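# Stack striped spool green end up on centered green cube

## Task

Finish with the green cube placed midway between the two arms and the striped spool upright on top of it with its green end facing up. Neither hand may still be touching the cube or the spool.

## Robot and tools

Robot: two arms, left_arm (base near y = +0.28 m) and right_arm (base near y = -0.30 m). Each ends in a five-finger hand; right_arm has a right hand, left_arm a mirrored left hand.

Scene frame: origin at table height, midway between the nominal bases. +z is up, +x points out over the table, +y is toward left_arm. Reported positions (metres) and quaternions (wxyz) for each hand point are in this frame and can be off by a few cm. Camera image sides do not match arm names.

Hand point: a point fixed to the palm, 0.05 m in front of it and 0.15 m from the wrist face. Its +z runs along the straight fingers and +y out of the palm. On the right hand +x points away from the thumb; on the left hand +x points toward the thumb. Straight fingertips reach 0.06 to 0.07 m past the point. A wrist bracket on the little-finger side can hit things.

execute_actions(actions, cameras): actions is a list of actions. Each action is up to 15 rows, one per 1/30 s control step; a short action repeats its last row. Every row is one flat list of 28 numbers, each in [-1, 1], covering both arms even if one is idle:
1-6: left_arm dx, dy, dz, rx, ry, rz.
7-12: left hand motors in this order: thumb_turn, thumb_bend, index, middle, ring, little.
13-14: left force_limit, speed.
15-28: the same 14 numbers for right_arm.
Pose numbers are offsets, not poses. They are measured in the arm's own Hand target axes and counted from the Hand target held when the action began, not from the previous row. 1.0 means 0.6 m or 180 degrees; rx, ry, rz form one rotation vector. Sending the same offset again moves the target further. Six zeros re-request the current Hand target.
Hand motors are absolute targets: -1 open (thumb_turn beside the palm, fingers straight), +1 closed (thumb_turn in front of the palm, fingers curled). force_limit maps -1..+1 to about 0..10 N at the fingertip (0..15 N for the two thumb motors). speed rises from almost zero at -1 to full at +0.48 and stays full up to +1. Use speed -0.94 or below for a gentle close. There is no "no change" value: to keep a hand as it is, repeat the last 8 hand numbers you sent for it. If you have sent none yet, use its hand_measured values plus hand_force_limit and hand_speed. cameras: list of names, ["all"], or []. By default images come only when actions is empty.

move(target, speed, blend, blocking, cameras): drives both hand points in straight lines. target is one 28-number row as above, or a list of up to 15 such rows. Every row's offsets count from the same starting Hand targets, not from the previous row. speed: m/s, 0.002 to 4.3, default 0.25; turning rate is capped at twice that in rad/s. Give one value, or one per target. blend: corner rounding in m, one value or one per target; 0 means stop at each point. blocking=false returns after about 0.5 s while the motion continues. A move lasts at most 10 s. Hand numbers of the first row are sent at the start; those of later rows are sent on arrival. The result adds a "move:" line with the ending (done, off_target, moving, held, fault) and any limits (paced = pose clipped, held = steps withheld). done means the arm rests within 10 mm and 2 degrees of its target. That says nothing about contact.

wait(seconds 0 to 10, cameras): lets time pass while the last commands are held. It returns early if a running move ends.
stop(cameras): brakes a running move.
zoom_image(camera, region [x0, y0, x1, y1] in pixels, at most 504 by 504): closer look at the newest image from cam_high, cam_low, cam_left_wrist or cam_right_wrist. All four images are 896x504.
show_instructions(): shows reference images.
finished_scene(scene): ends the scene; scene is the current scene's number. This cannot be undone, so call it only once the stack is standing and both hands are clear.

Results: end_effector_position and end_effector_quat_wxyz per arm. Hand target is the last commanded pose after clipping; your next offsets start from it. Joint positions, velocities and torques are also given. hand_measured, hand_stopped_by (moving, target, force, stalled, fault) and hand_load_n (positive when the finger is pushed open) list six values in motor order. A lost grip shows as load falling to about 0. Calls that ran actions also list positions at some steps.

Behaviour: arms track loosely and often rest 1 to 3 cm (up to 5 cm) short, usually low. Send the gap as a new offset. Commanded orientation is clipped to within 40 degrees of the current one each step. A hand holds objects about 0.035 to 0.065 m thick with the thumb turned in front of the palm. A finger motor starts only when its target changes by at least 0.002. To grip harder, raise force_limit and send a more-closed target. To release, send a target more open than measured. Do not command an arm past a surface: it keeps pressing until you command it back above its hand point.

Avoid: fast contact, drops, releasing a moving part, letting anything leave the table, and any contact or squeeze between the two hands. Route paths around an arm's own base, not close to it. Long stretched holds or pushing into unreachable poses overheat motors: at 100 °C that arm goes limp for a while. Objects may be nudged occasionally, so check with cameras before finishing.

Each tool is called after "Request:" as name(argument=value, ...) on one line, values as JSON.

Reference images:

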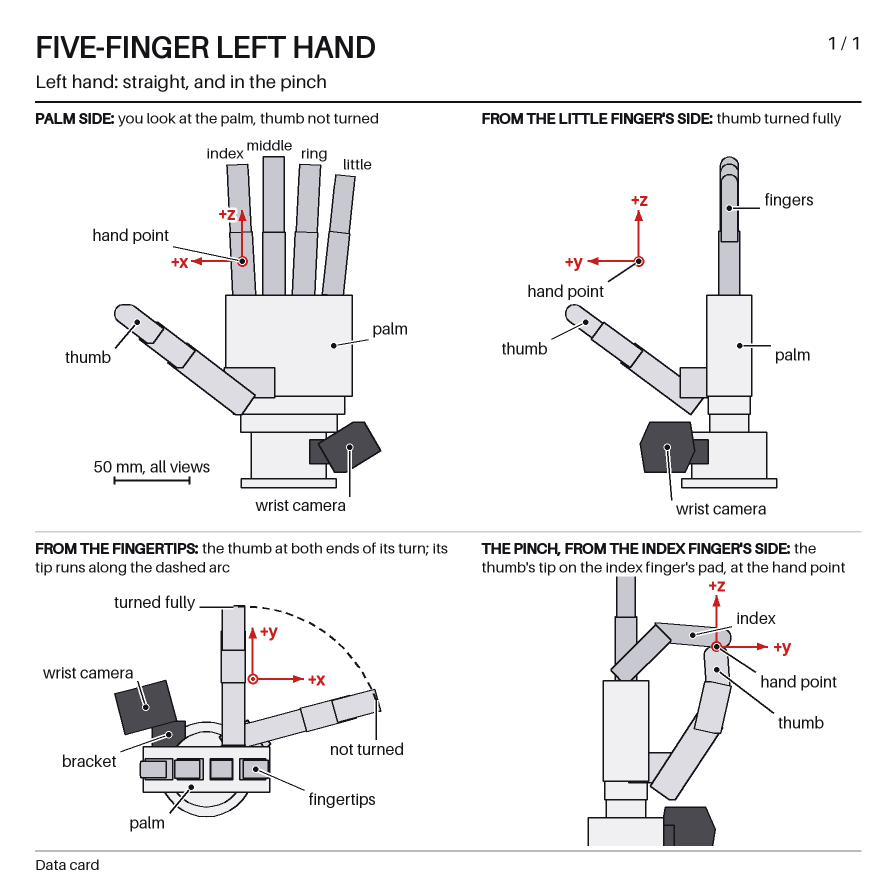

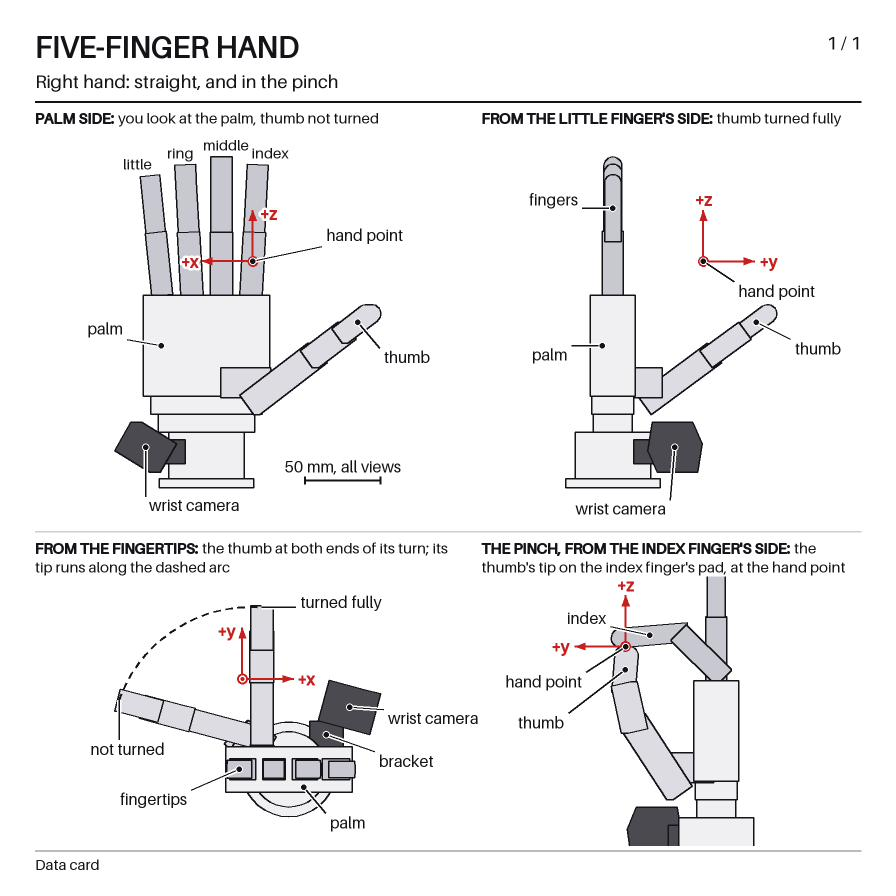

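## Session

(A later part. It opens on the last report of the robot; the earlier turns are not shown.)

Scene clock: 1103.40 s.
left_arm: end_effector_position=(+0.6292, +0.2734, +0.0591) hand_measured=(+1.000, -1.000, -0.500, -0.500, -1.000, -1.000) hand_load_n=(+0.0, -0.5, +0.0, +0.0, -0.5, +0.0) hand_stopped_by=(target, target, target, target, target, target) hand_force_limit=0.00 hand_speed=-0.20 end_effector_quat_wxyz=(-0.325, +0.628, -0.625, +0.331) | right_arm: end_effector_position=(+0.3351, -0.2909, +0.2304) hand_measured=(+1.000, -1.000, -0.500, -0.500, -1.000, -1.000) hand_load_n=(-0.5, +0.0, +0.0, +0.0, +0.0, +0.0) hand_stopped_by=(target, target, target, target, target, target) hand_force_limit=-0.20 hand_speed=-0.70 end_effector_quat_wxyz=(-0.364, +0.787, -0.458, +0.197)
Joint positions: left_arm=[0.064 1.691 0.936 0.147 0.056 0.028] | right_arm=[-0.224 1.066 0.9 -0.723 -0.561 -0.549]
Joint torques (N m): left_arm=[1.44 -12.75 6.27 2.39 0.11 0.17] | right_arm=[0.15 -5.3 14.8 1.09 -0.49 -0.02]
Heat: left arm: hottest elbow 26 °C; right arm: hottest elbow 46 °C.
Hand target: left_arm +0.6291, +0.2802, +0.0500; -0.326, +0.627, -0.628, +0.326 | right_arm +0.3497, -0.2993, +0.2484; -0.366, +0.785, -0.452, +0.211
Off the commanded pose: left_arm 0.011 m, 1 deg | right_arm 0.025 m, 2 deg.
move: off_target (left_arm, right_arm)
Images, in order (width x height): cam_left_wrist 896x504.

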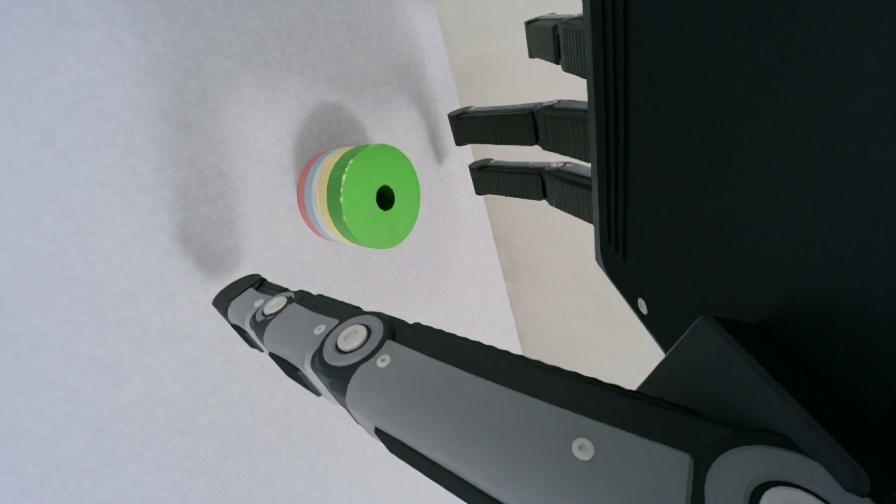

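Request:
move(target=[0,0.0250,0.0195,0,0,0,1,-1,-0.5,-0.5,-1,-1,0,-0.2,0,0,0,0,0,0,1,-1,-0.5,-0.5,-1,-1,-0.2,-0.7], speed=0.05, cameras=["cam_left_wrist"])

Scene clock: 1110.93 s.
left_arm: end_effector_position=(+0.6355, +0.2738, +0.0458) hand_measured=(+1.000, -1.000, -0.500, -0.500, -1.000, -1.000) hand_load_n=(+0.0, +0.0, +0.0, +0.0, +0.0, +0.0) hand_stopped_by=(target, target, target, target, target, target) hand_force_limit=0.00 hand_speed=-0.20 end_effector_quat_wxyz=(-0.329, +0.626, -0.623, +0.334) | right_arm: end_effector_position=(+0.3351, -0.2909, +0.2304) hand_measured=(+1.000, -1.000, -0.500, -0.500, -1.000, -1.000) hand_load_n=(+0.0, +0.0, +0.0, +0.0, +0.0, +0.0) hand_stopped_by=(target, target, target, target, target, target) hand_force_limit=-0.20 hand_speed=-0.70 end_effector_quat_wxyz=(-0.364, +0.787, -0.458, +0.197)
Joint positions: left_arm=[0.064 1.731 0.936 0.198 0.056 0.028] | right_arm=[-0.224 1.066 0.9 -0.723 -0.561 -0.549]
Joint torques (N m): left_arm=[1.49 -13.16 5.39 2.41 0.12 0.18] | right_arm=[0.15 -5.25 14.82 1.06 -0.49 -0.02]
Heat: left arm: hottest elbow 26 °C; right arm: hottest elbow 47 °C.
Hand target: left_arm +0.6301, +0.2802, +0.0311; -0.327, +0.627, -0.628, +0.326 | right_arm +0.3497, -0.2993, +0.2484; -0.366, +0.785, -0.452, +0.211
Off the commanded pose: left_arm 0.017 m, 1 deg | right_arm 0.025 m, 2 deg.
move: off_target (left_arm, right_arm)
Images, in order (width x height): cam_left_wrist 896x504.

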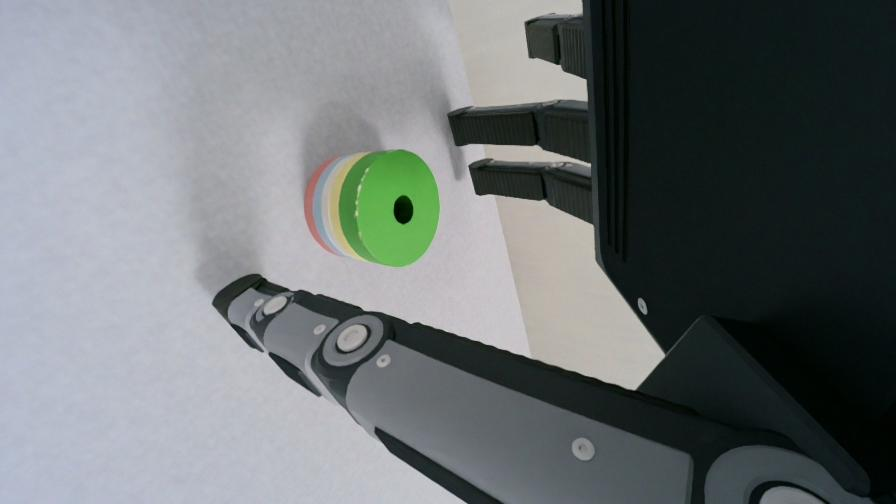

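Request:
move(target=[0,0,0,0,0,0,1,-0.5,-0.5,-0.5,-1,-1,-0.2,-0.85,0,0,0,0,0,0,1,-1,-0.5,-0.5,-1,-1,-0.2,-0.7], speed=0.05, cameras=["cam_left_wrist"])

Scene clock: 1159.63 s.
left_arm: end_effector_position=(+0.6355, +0.2738, +0.0458) hand_measured=(+1.000, -0.500, -0.500, -0.500, -1.000, -1.000) hand_load_n=(+0.0, +0.0, +0.0, +0.0, +0.0, +0.0) hand_stopped_by=(target, target, target, target, target, target) hand_force_limit=-0.20 hand_speed=-0.85 end_effector_quat_wxyz=(-0.329, +0.626, -0.623, +0.334) | right_arm: end_effector_position=(+0.3351, -0.2909, +0.2304) hand_measured=(+1.000, -1.000, -0.500, -0.500, -1.000, -1.000) hand_load_n=(+0.0, +0.0, +0.0, +0.0, +0.0, +0.0) hand_stopped_by=(target, target, target, target, target, target) hand_force_limit=-0.20 hand_speed=-0.70 end_effector_quat_wxyz=(-0.364, +0.787, -0.458, +0.197)
Joint positions: left_arm=[0.064 1.731 0.936 0.198 0.056 0.028] | right_arm=[-0.224 1.066 0.9 -0.723 -0.561 -0.549]
Joint torques (N m): left_arm=[1.32 -12.86 5.38 2.43 0.1 0.17] | right_arm=[0.09 -5.25 14.82 1.07 -0.49 -0.02]
Heat: left arm: hottest elbow 26 °C; right arm: hottest elbow 47 °C.
Hand target: left_arm +0.6301, +0.2802, +0.0311; -0.327, +0.627, -0.628, +0.326 | right_arm +0.3497, -0.2993, +0.2484; -0.366, +0.785, -0.452, +0.211
Off the commanded pose: left_arm 0.017 m, 1 deg | right_arm 0.025 m, 2 deg.
move: off_target (left_arm, right_arm)
Images, in order (width x height): cam_left_wrist 896x504.

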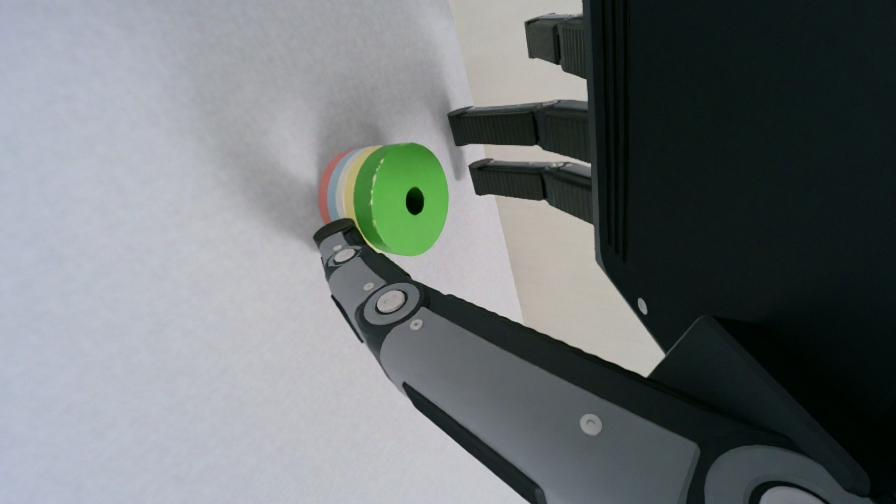

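Request:
move(target=[0,0,0,0,0,0,1,-0.5,0.3,0.3,-1,-1,-0.2,-0.88,0,0,0,0,0,0,1,-1,-0.5,-0.5,-1,-1,-0.2,-0.7], speed=0.05, cameras=["cam_left_wrist","cam_high"])

Scene clock: 1170.50 s.
left_arm: end_effector_position=(+0.6356, +0.2738, +0.0460) hand_measured=(+1.000, -0.502, +0.056, -0.046, -1.000, -1.000) hand_load_n=(-0.5, +5.5, +5.5, +3.0, +0.0, +0.0) hand_stopped_by=(target, target, force, force, target, target) hand_force_limit=-0.20 hand_speed=-0.88 end_effector_quat_wxyz=(-0.329, +0.626, -0.623, +0.334) | right_arm: end_effector_position=(+0.3351, -0.2909, +0.2304) hand_measured=(+1.000, -1.000, -0.500, -0.500, -1.000, -1.000) hand_load_n=(+0.0, +0.0, +0.0, +0.0, -0.5, +0.0) hand_stopped_by=(target, target, target, target, target, target) hand_force_limit=-0.20 hand_speed=-0.70 end_effector_quat_wxyz=(-0.364, +0.787, -0.458, +0.197)
Joint positions: left_arm=[0.064 1.731 0.936 0.199 0.056 0.028] | right_arm=[-0.224 1.066 0.9 -0.723 -0.561 -0.549]
Joint torques (N m): left_arm=[1.38 -12.98 5.44 2.36 0.1 0.18] | right_arm=[0.15 -5.3 14.8 1.09 -0.49 -0.02]
Heat: left arm: hottest elbow 26 °C; right arm: hottest elbow 47 °C.
Hand target: left_arm +0.6301, +0.2802, +0.0312; -0.327, +0.627, -0.628, +0.326 | right_arm +0.3497, -0.2993, +0.2484; -0.366, +0.785, -0.452, +0.211
Off the commanded pose: left_arm 0.017 m, 1 deg | right_arm 0.025 m, 2 deg.
move: off_target (left_arm, right_arm)
Images, in order (width x height): cam_high 896x504, cam_left_wrist 896x504.

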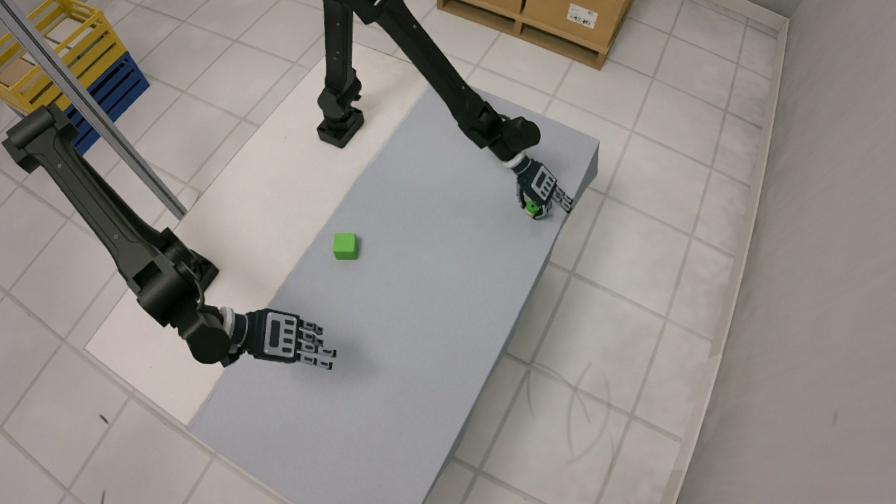

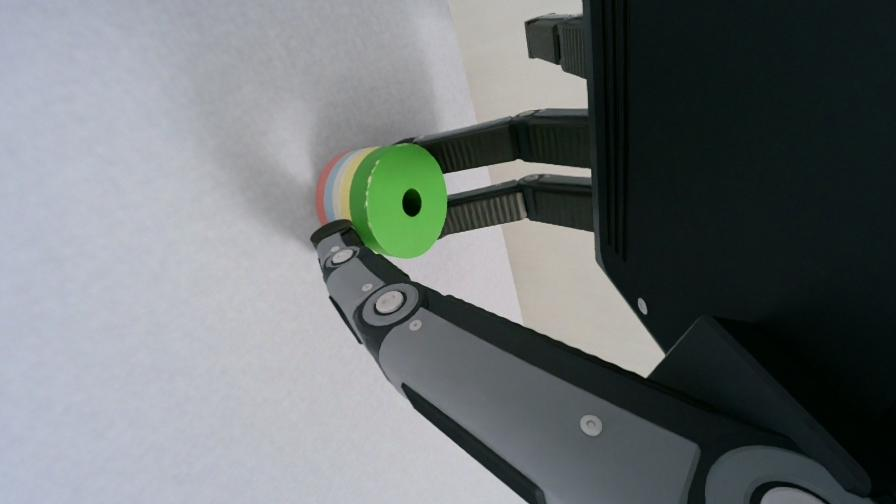

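Request:
move(target=[0,-0.15,-0.105,0,0,0,1,-0.5,0.3,0.3,-1,-1,-0.2,-0.88,0,0,0,0,0,0,1,-1,-0.5,-0.5,-1,-1,-0.2,-0.7], speed=0.08, cameras=["cam_left_wrist"])

Scene clock: 1177.77 s.
left_arm: end_effector_position=(+0.6113, +0.2723, +0.1176) hand_measured=(+1.000, -0.502, +0.056, -0.046, -1.000, -1.000) hand_load_n=(-1.0, +5.5, +5.0, +2.5, +0.0, +0.0) hand_stopped_by=(target, target, force, force, target, target) hand_force_limit=-0.20 hand_speed=-0.88 end_effector_quat_wxyz=(-0.310, +0.636, -0.632, +0.317) | right_arm: end_effector_position=(+0.3351, -0.2909, +0.2304) hand_measured=(+1.000, -1.000, -0.500, -0.500, -1.000, -1.000) hand_load_n=(+0.0, +0.0, +0.0, +0.0, +0.0, +0.0) hand_stopped_by=(target, target, target, target, target, target) hand_force_limit=-0.20 hand_speed=-0.70 end_effector_quat_wxyz=(-0.364, +0.787, -0.458, +0.197)
Joint positions: left_arm=[0.064 1.554 0.98 -0.08 0.056 0.028] | right_arm=[-0.224 1.066 0.9 -0.723 -0.561 -0.549]
Joint torques (N m): left_arm=[1.32 -13.39 10.67 1.72 0.08 0.18] | right_arm=[0.09 -5.25 14.79 1.07 -0.49 -0.02]
Heat: left arm: hottest elbow 26 °C; right arm: hottest elbow 47 °C.
Hand target: left_arm +0.6301, +0.2801, +0.1408; -0.326, +0.627, -0.628, +0.326 | right_arm +0.3497, -0.2993, +0.2484; -0.366, +0.785, -0.452, +0.211
Off the commanded pose: left_arm 0.031 m, 2 deg | right_arm 0.025 m, 2 deg.
move: off_target (left_arm, right_arm)
Images, in order (width x height): cam_left_wrist 896x504.

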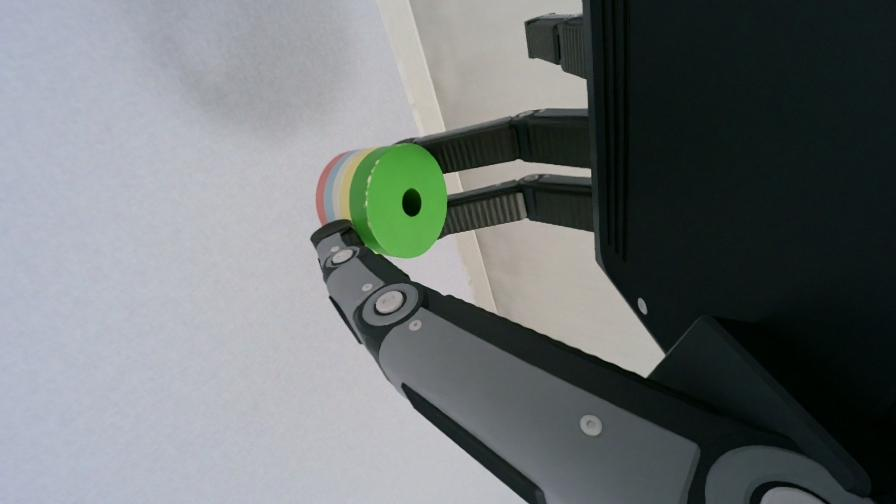

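Request:
move(target=[[0.1333,0.0917,-0.3022,0,0.1138,0.0797,1,-0.5,0.3,0.3,-1,-1,-0.2,-0.88,0,0,0,0,0,0,1,-1,-0.5,-0.5,-1,-1,-0.2,-0.7],[0.5283,0.3325,-0.5587,0,0.2457,0.1722,1,-0.5,0.3,0.3,-1,-1,-0.2,-0.88,0,0,0,0,0,0,1,-1,-0.5,-0.5,-1,-1,-0.2,-0.7]], speed=0.2, blend=0.05, cameras=["all"])

Scene clock: 1214.87 s.
left_arm: end_effector_position=(+0.2440, -0.0334, +0.1744) hand_measured=(+1.000, -0.502, +0.056, -0.046, -1.000, -1.000) hand_load_n=(-1.0, +5.0, +4.5, +3.0, +0.0, +0.0) hand_stopped_by=(target, target, force, force, target, target) hand_force_limit=-0.20 hand_speed=-0.88 end_effector_quat_wxyz=(+0.147, -0.271, +0.845, -0.438) | right_arm: end_effector_position=(+0.3351, -0.2909, +0.2304) hand_measured=(+1.000, -1.000, -0.500, -0.500, -1.000, -1.000) hand_load_n=(+0.0, +0.0, +0.0, +0.0, +0.0, +0.0) hand_stopped_by=(target, target, target, target, target, target) hand_force_limit=-0.20 hand_speed=-0.70 end_effector_quat_wxyz=(-0.364, +0.787, -0.458, +0.197)
Joint positions: left_arm=[-0.864 0.859 0.57 -0.324 0.057 0.053] | right_arm=[-0.224 1.066 0.9 -0.723 -0.561 -0.549]
Joint torques (N m): left_arm=[-0.03 -3.55 7.76 2.37 -0.1 -0.1] | right_arm=[0.09 -5.3 14.82 1.06 -0.5 -0.02]
Heat: left arm: hottest elbow 28 °C; right arm: hottest elbow 48 °C.
Hand target: left_arm +0.2412, -0.0370, +0.1699; +0.142, -0.274, +0.844, -0.438 | right_arm +0.3497, -0.2993, +0.2484; -0.366, +0.785, -0.452, +0.211
Off the commanded pose: left_arm 0.006 m, 1 deg | right_arm 0.025 m, 2 deg.
move: off_target (right_arm)

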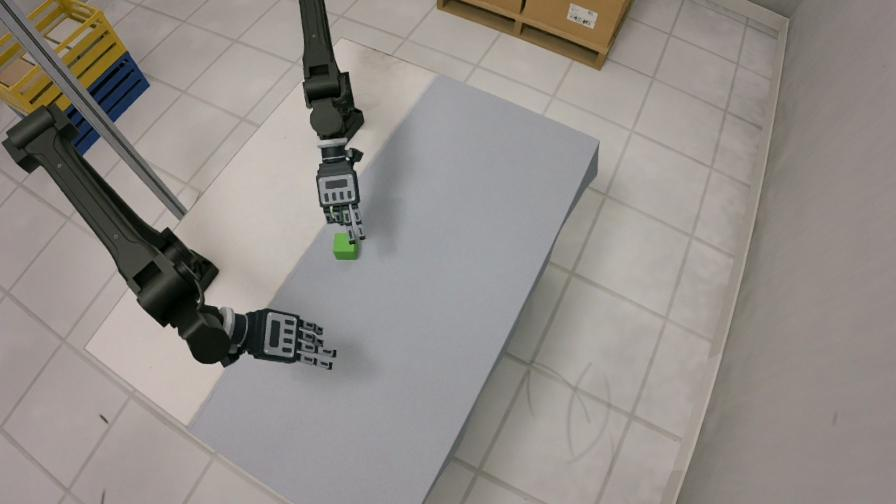

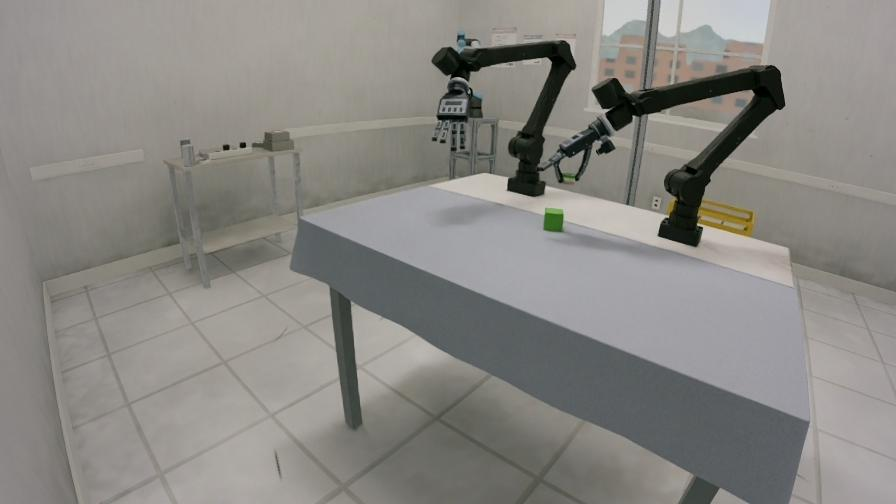

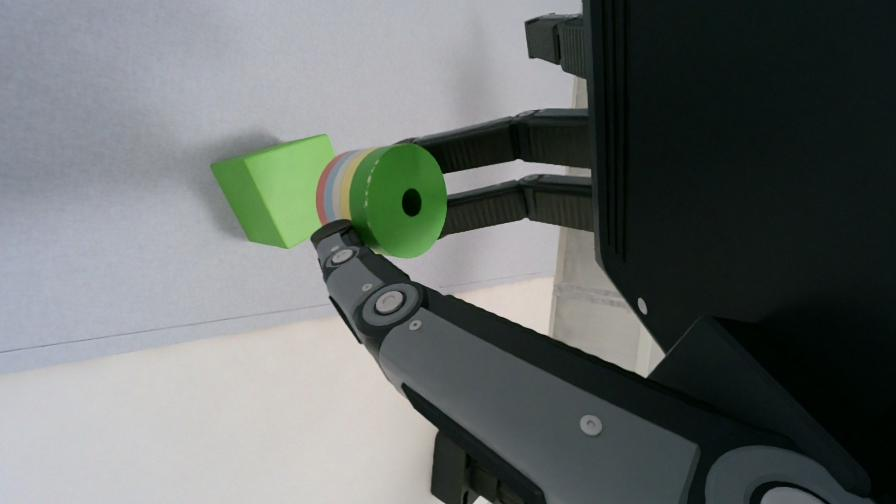

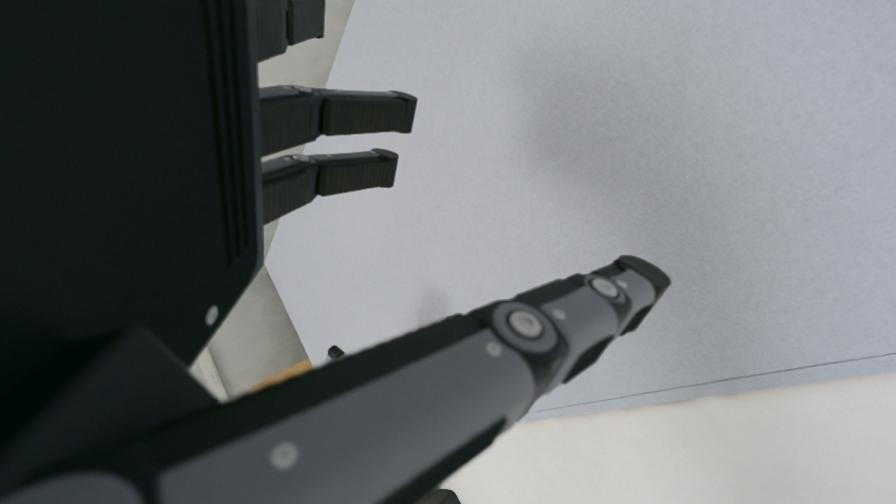

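Request:
move(target=[0.0167,0.0423,0.0703,0,0,0,1,-0.5,0.3,0.3,-1,-1,-0.2,-0.88,0,0,0,0,0,0,1,-1,-0.5,-0.5,-1,-1,-0.2,-0.7], speed=0.1, cameras=["cam_high","cam_low","cam_left_wrist"])

Request:
zoom_image(camera="cam_high", region=[300, 190, 390, 270])

Request:
zoom_image(camera="cam_low", region=[520, 150, 640, 250])

Scene clock: 1236.73 s.
left_arm: end_effector_position=(+0.2498, -0.0568, +0.1318) hand_measured=(+1.000, -0.502, +0.056, -0.046, -1.000, -1.000) hand_load_n=(-1.0, +5.0, +5.0, +2.5, +0.0, +0.0) hand_stopped_by=(target, target, force, force, target, target) hand_force_limit=-0.20 hand_speed=-0.88 end_effector_quat_wxyz=(+0.148, -0.272, +0.843, -0.439) | right_arm: end_effector_position=(+0.3351, -0.2909, +0.2304) hand_measured=(+1.000, -1.000, -0.500, -0.500, -1.000, -1.000) hand_load_n=(+0.0, +0.0, +0.0, +0.0, +0.0, +0.0) hand_stopped_by=(target, target, target, target, target, target) hand_force_limit=-0.20 hand_speed=-0.70 end_effector_quat_wxyz=(-0.364, +0.787, -0.458, +0.197)
Joint positions: left_arm=[-0.904 0.998 0.519 -0.127 0.023 0.029] | right_arm=[-0.224 1.066 0.9 -0.723 -0.561 -0.549]
Joint torques (N m): left_arm=[-0.26 -4.54 6.94 2.37 -0.11 -0.1] | right_arm=[0.15 -5.3 14.82 1.07 -0.5 -0.02]
Heat: left arm: hottest elbow 29 °C; right arm: hottest elbow 48 °C.
Hand target: left_arm +0.2449, -0.0589, +0.1248; +0.142, -0.274, +0.844, -0.438 | right_arm +0.3497, -0.2993, +0.2484; -0.366, +0.785, -0.452, +0.211
Off the commanded pose: left_arm 0.009 m, 1 deg | right_arm 0.025 m, 2 deg.
move: off_target (right_arm)
Images, in order (width x height): cam_high 896x504, cam_low 896x504, cam_left_wrist 896x504.

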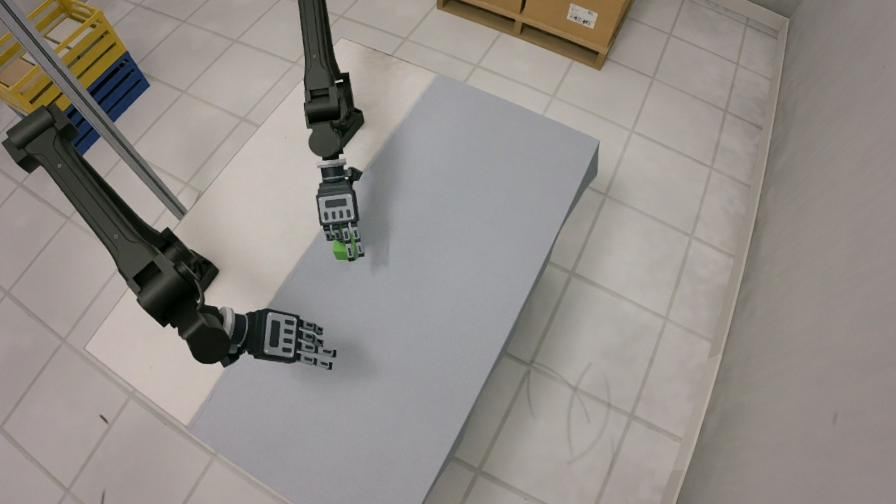

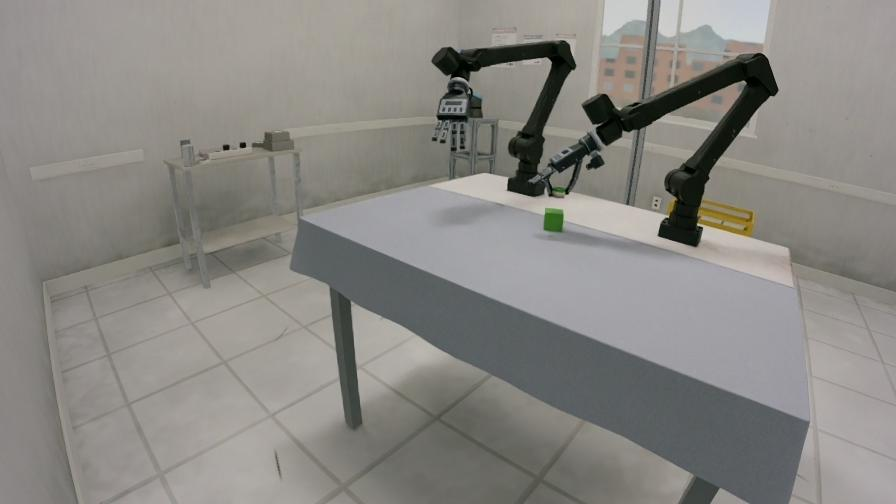

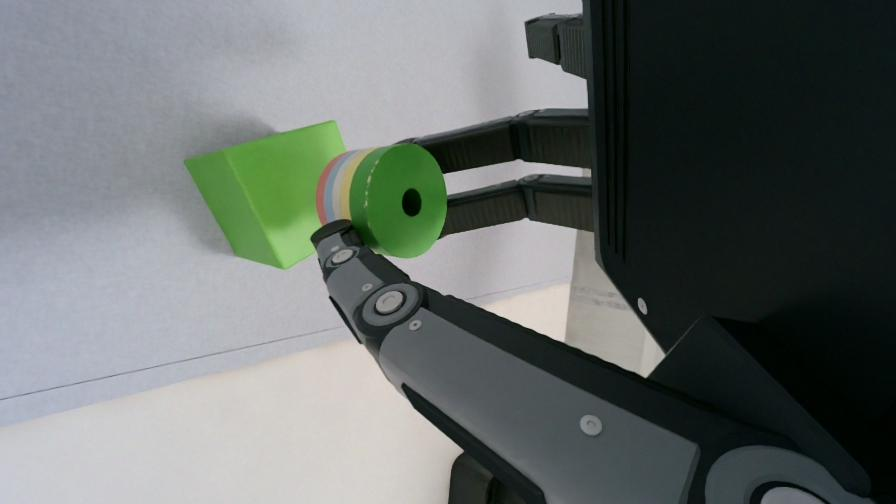

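Scaled by 5.600.

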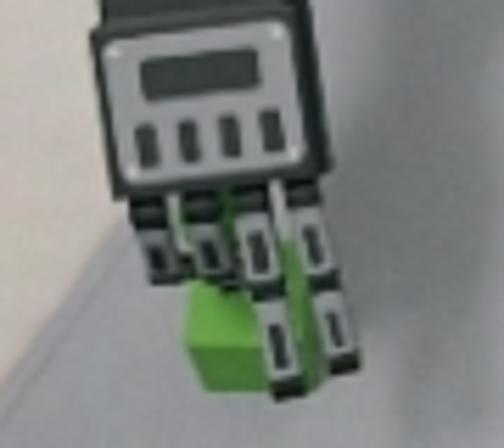

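Scaled by 4.200.

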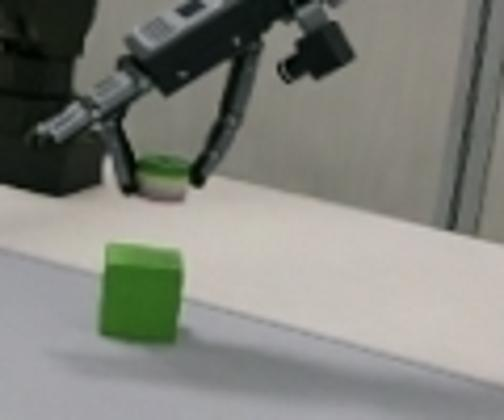

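Request:
move(target=[0.0038,0.0140,0.0440,0,0,0,1,-0.5,0.3,0.3,-1,-1,-0.2,-0.88,0,0,0,0,0,0,1,-1,-0.5,-0.5,-1,-1,-0.2,-0.7], speed=0.08, cameras=["cam_high","cam_low","cam_left_wrist"])

Request:
zoom_image(camera="cam_high", region=[310, 200, 380, 270])

Request:
zoom_image(camera="cam_low", region=[520, 170, 600, 240])

Scene clock: 1274.30 s.
left_arm: end_effector_position=(+0.2591, -0.0729, +0.1113) hand_measured=(+1.000, -0.502, +0.056, -0.046, -1.000, -1.000) hand_load_n=(-1.0, +5.0, +5.0, +2.5, -0.5, +0.0) hand_stopped_by=(target, target, force, force, target, target) hand_force_limit=-0.20 hand_speed=-0.88 end_effector_quat_wxyz=(+0.148, -0.271, +0.843, -0.441) | right_arm: end_effector_position=(+0.3351, -0.2909, +0.2304) hand_measured=(+1.000, -1.000, -0.500, -0.500, -1.000, -1.000) hand_load_n=(+0.0, +0.0, +0.0, +0.0, +0.0, +0.0) hand_stopped_by=(target, target, target, target, target, target) hand_force_limit=-0.20 hand_speed=-0.70 end_effector_quat_wxyz=(-0.364, +0.787, -0.458, +0.197)
Joint positions: left_arm=[-0.913 1.104 0.519 -0.018 0.016 0.024] | right_arm=[-0.224 1.066 0.9 -0.723 -0.561 -0.549]
Joint torques (N m): left_arm=[-0.09 -5.42 6.3 2.52 -0.12 -0.11] | right_arm=[0.15 -5.3 14.8 1.07 -0.5 -0.02]
Heat: left arm: hottest elbow 29 °C; right arm: hottest elbow 48 °C.
Hand target: left_arm +0.2529, -0.0738, +0.1028; +0.143, -0.274, +0.844, -0.438 | right_arm +0.3497, -0.2993, +0.2484; -0.366, +0.785, -0.452, +0.211
Off the commanded pose: left_arm 0.011 m, 1 deg | right_arm 0.025 m, 2 deg.
move: off_target (left_arm, right_arm)
Images, in order (width x height): cam_high 896x504, cam_low 896x504, cam_left_wrist 896x504.

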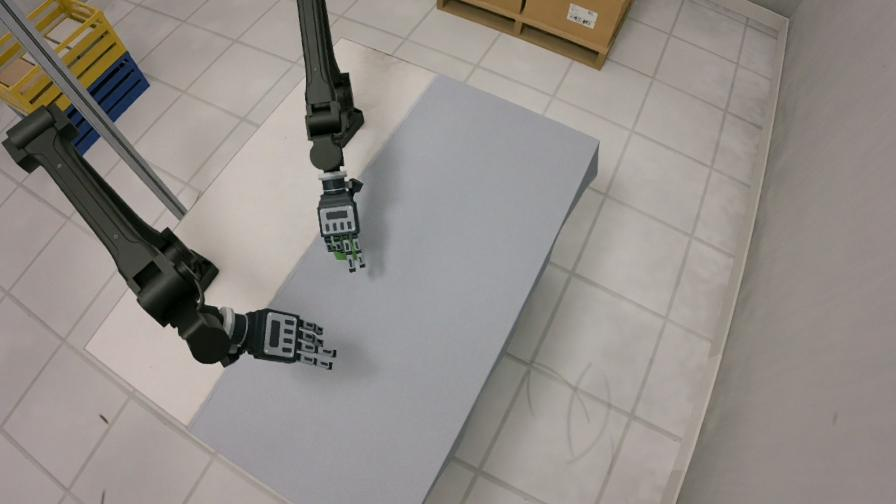

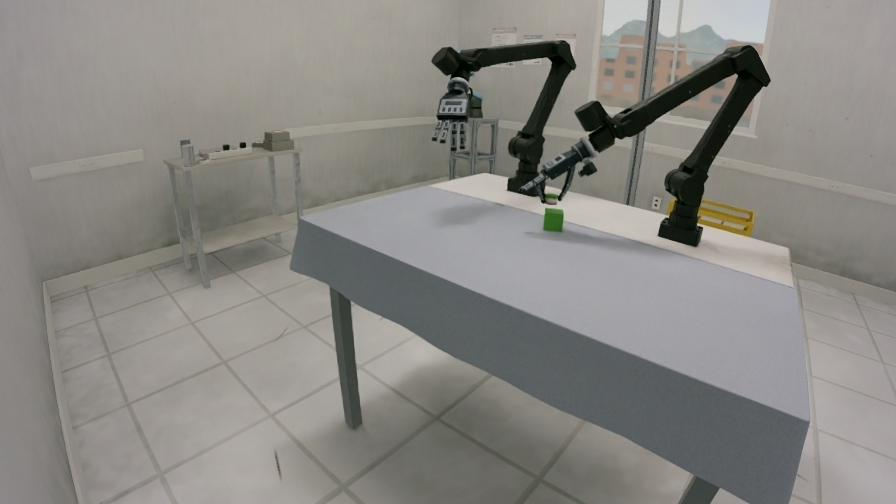

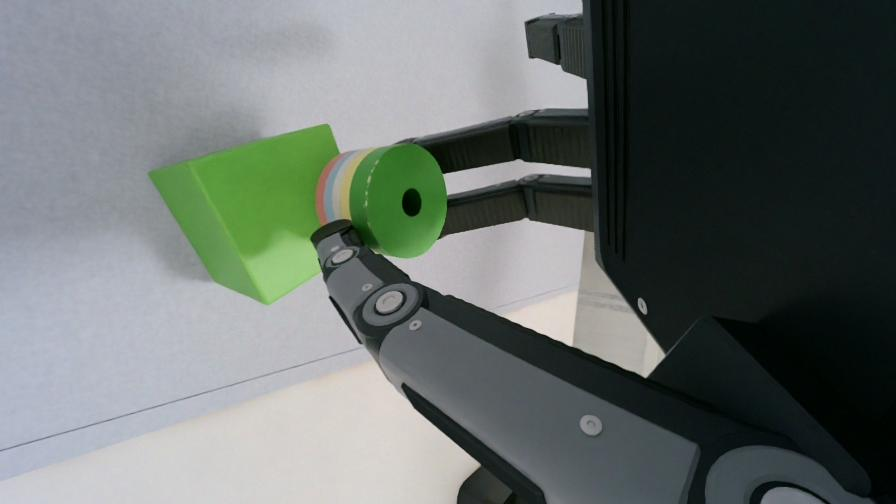

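Scaled by 7.200.

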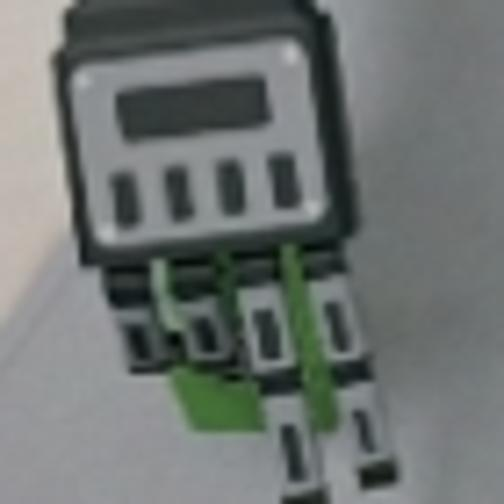

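Scaled by 6.300.

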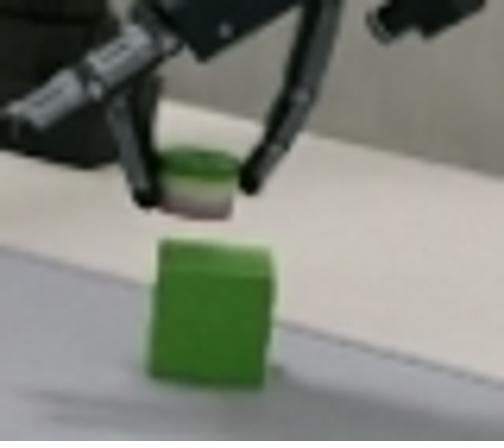

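Request:
zoom_image(camera="cam_high", region=[290, 80, 410, 180])

Request:
zoom_image(camera="cam_high", region=[140, 220, 260, 320])

Request:
zoom_image(camera="cam_low", region=[480, 130, 720, 270])

Scaled by 4.200.

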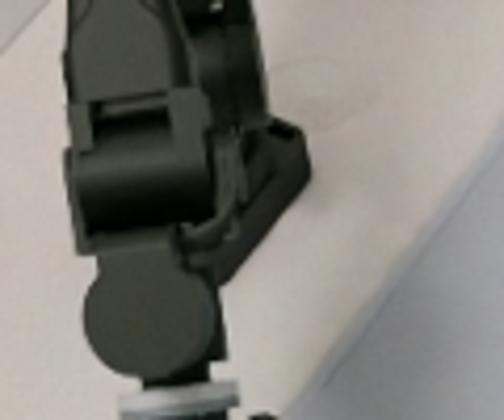

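Scaled by 4.200.

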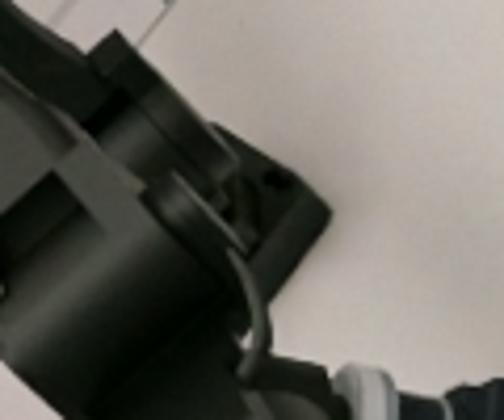

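Scaled by 2.100.

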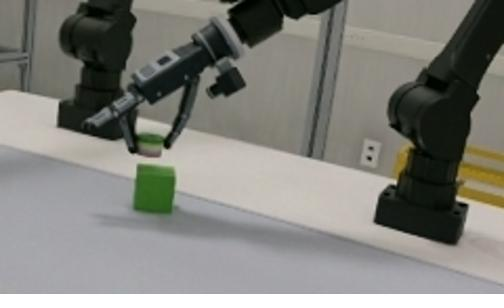

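Request:
move(target=[0.0102,0.0203,0,0,0,0,1,-0.5,0.3,0.3,-1,-1,-0.2,-0.88,0,0,0,0,0,0,1,-1,-0.5,-0.5,-1,-1,-0.2,-0.7], speed=0.06, cameras=["cam_high","cam_low","cam_left_wrist"])

Request:
zoom_image(camera="cam_low", region=[520, 170, 600, 240])

Scene clock: 1410.97 s.
left_arm: end_effector_position=(+0.2497, -0.0708, +0.1005) hand_measured=(+1.000, -0.502, +0.056, -0.046, -1.000, -1.000) hand_load_n=(-1.0, +5.5, +5.0, +3.0, +0.0, +0.0) hand_stopped_by=(target, target, force, force, target, target) hand_force_limit=-0.20 hand_speed=-0.88 end_effector_quat_wxyz=(+0.148, -0.271, +0.843, -0.440) | right_arm: end_effector_position=(+0.3351, -0.2909, +0.2304) hand_measured=(+1.000, -1.000, -0.500, -0.500, -1.000, -1.000) hand_load_n=(+0.0, +0.0, +0.0, +0.0, +0.0, +0.0) hand_stopped_by=(target, target, target, target, target, target) hand_force_limit=-0.20 hand_speed=-0.70 end_effector_quat_wxyz=(-0.364, +0.787, -0.458, +0.197)
Joint positions: left_arm=[-0.934 1.104 0.486 0.014 -0.002 0.012] | right_arm=[-0.224 1.066 0.9 -0.723 -0.561 -0.549]
Joint torques (N m): left_arm=[-0.15 -5.25 6.24 2.4 -0.14 -0.11] | right_arm=[0.15 -5.3 14.8 1.06 -0.5 -0.02]
Heat: left arm: hottest elbow 28 °C; right arm: hottest elbow 50 °C.
Hand target: left_arm +0.2438, -0.0717, +0.0928; +0.142, -0.274, +0.844, -0.438 | right_arm +0.3497, -0.2993, +0.2484; -0.366, +0.785, -0.452, +0.211
Off the commanded pose: left_arm 0.010 m, 1 deg | right_arm 0.025 m, 2 deg.
move: off_target (right_arm)
Images, in order (width x height): cam_high 896x504, cam_low 896x504, cam_left_wrist 896x504.

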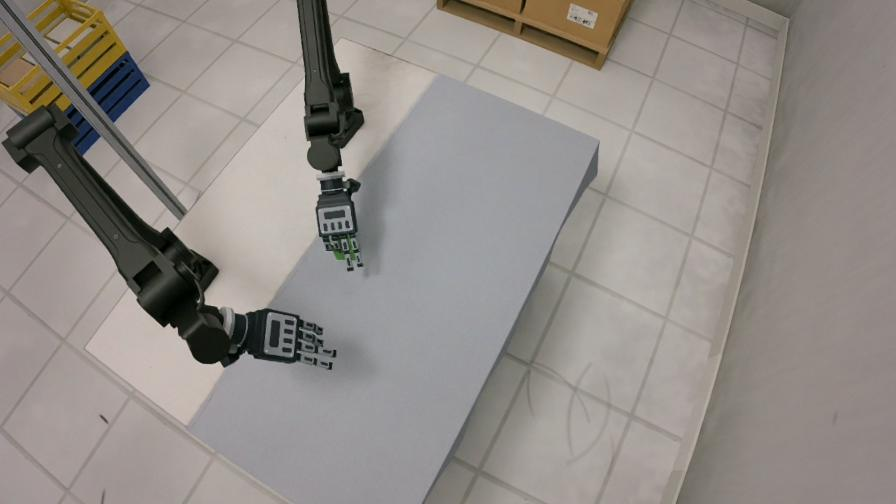

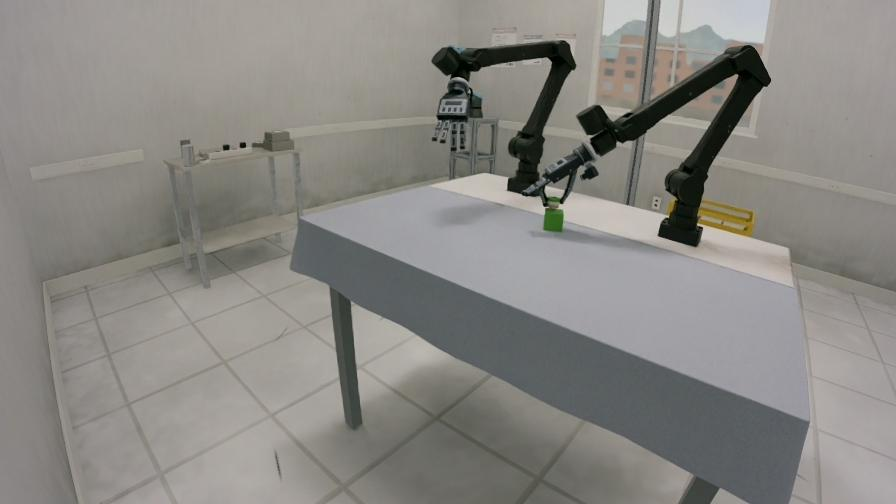

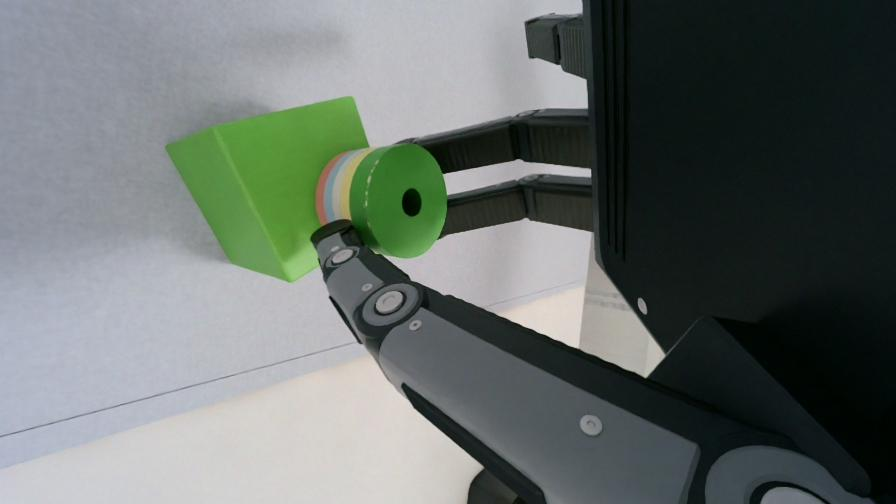

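Scaled by 6.300.

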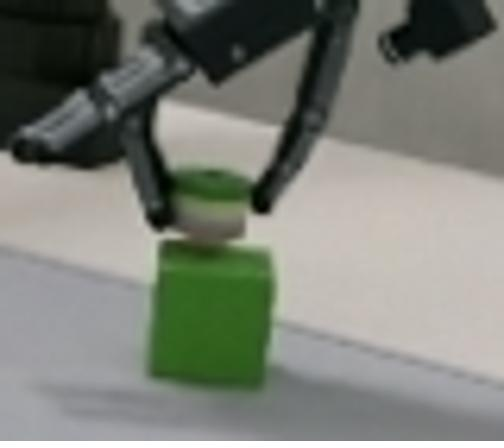

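Request:
move(target=[0,0.0192,0.0074,0,0,0,1,-0.5,0.3,0.3,-1,-1,-0.2,-0.88,0,0,0,0,0,0,1,-1,-0.5,-0.5,-1,-1,-0.2,-0.7], speed=0.04, cameras=["cam_low","cam_left_wrist"])

Request:
zoom_image(camera="cam_low", region=[530, 180, 590, 240])

Scene clock: 1430.90 s.
left_arm: end_effector_position=(+0.2493, -0.0703, +0.0919) hand_measured=(+1.000, -0.502, +0.056, -0.046, -1.000, -1.000) hand_load_n=(-1.0, +5.0, +5.0, +3.0, +0.0, +0.0) hand_stopped_by=(target, target, force, force, target, target) hand_force_limit=-0.20 hand_speed=-0.88 end_effector_quat_wxyz=(+0.149, -0.271, +0.841, -0.444) | right_arm: end_effector_position=(+0.3351, -0.2909, +0.2304) hand_measured=(+1.000, -1.000, -0.500, -0.500, -1.000, -1.000) hand_load_n=(+0.0, +0.0, +0.0, +0.0, +0.0, +0.0) hand_stopped_by=(target, target, target, target, target, target) hand_force_limit=-0.20 hand_speed=-0.70 end_effector_quat_wxyz=(-0.364, +0.787, -0.458, +0.197)
Joint positions: left_arm=[-0.934 1.122 0.463 0.063 -0.002 0.011] | right_arm=[-0.224 1.066 0.9 -0.723 -0.561 -0.549]
Joint torques (N m): left_arm=[0.09 -4.54 5.82 2.37 -0.13 -0.09] | right_arm=[0.15 -5.3 14.79 1.07 -0.5 -0.02]
Heat: left arm: hottest elbow 28 °C; right arm: hottest elbow 50 °C.
Hand target: left_arm +0.2420, -0.0693, +0.0808; +0.142, -0.274, +0.844, -0.438 | right_arm +0.3497, -0.2993, +0.2484; -0.366, +0.785, -0.452, +0.211
Off the commanded pose: left_arm 0.013 m, 1 deg | right_arm 0.025 m, 2 deg.
move: off_target (left_arm, right_arm)
Images, in order (width x height): cam_low 896x504, cam_left_wrist 896x504.

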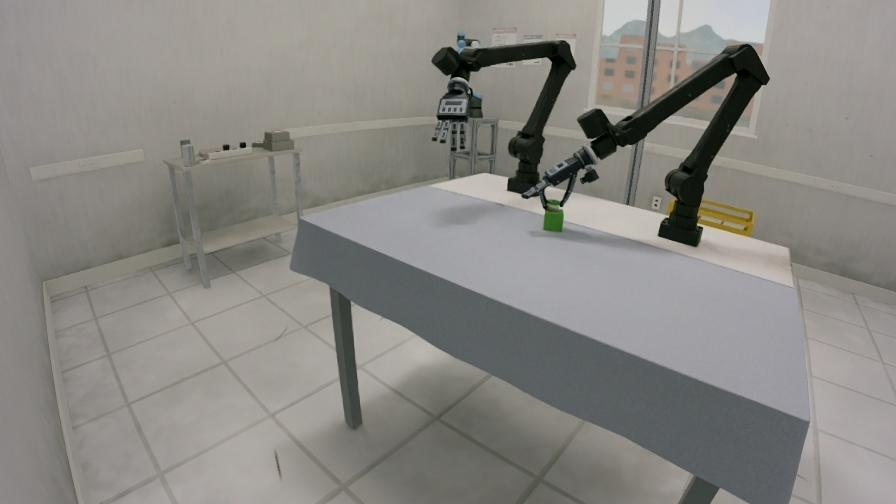

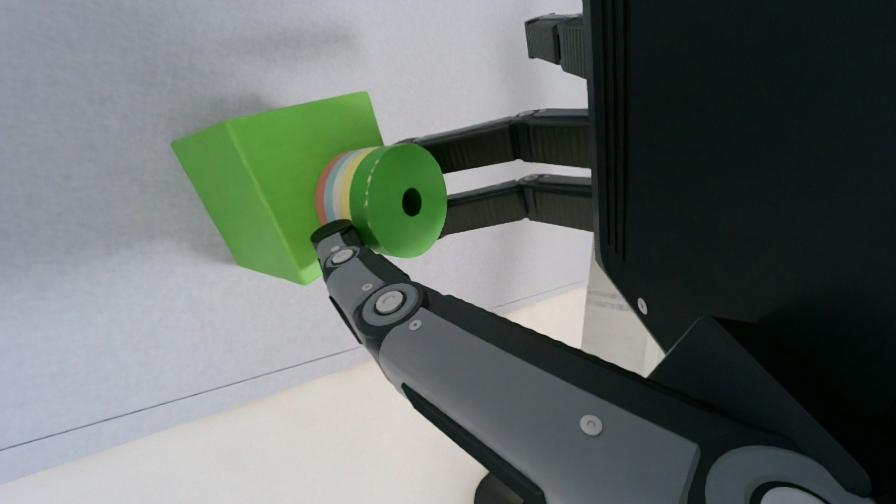

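Scaled by 8.400.

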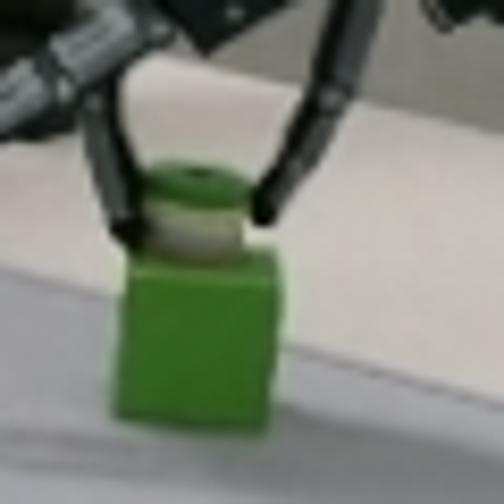

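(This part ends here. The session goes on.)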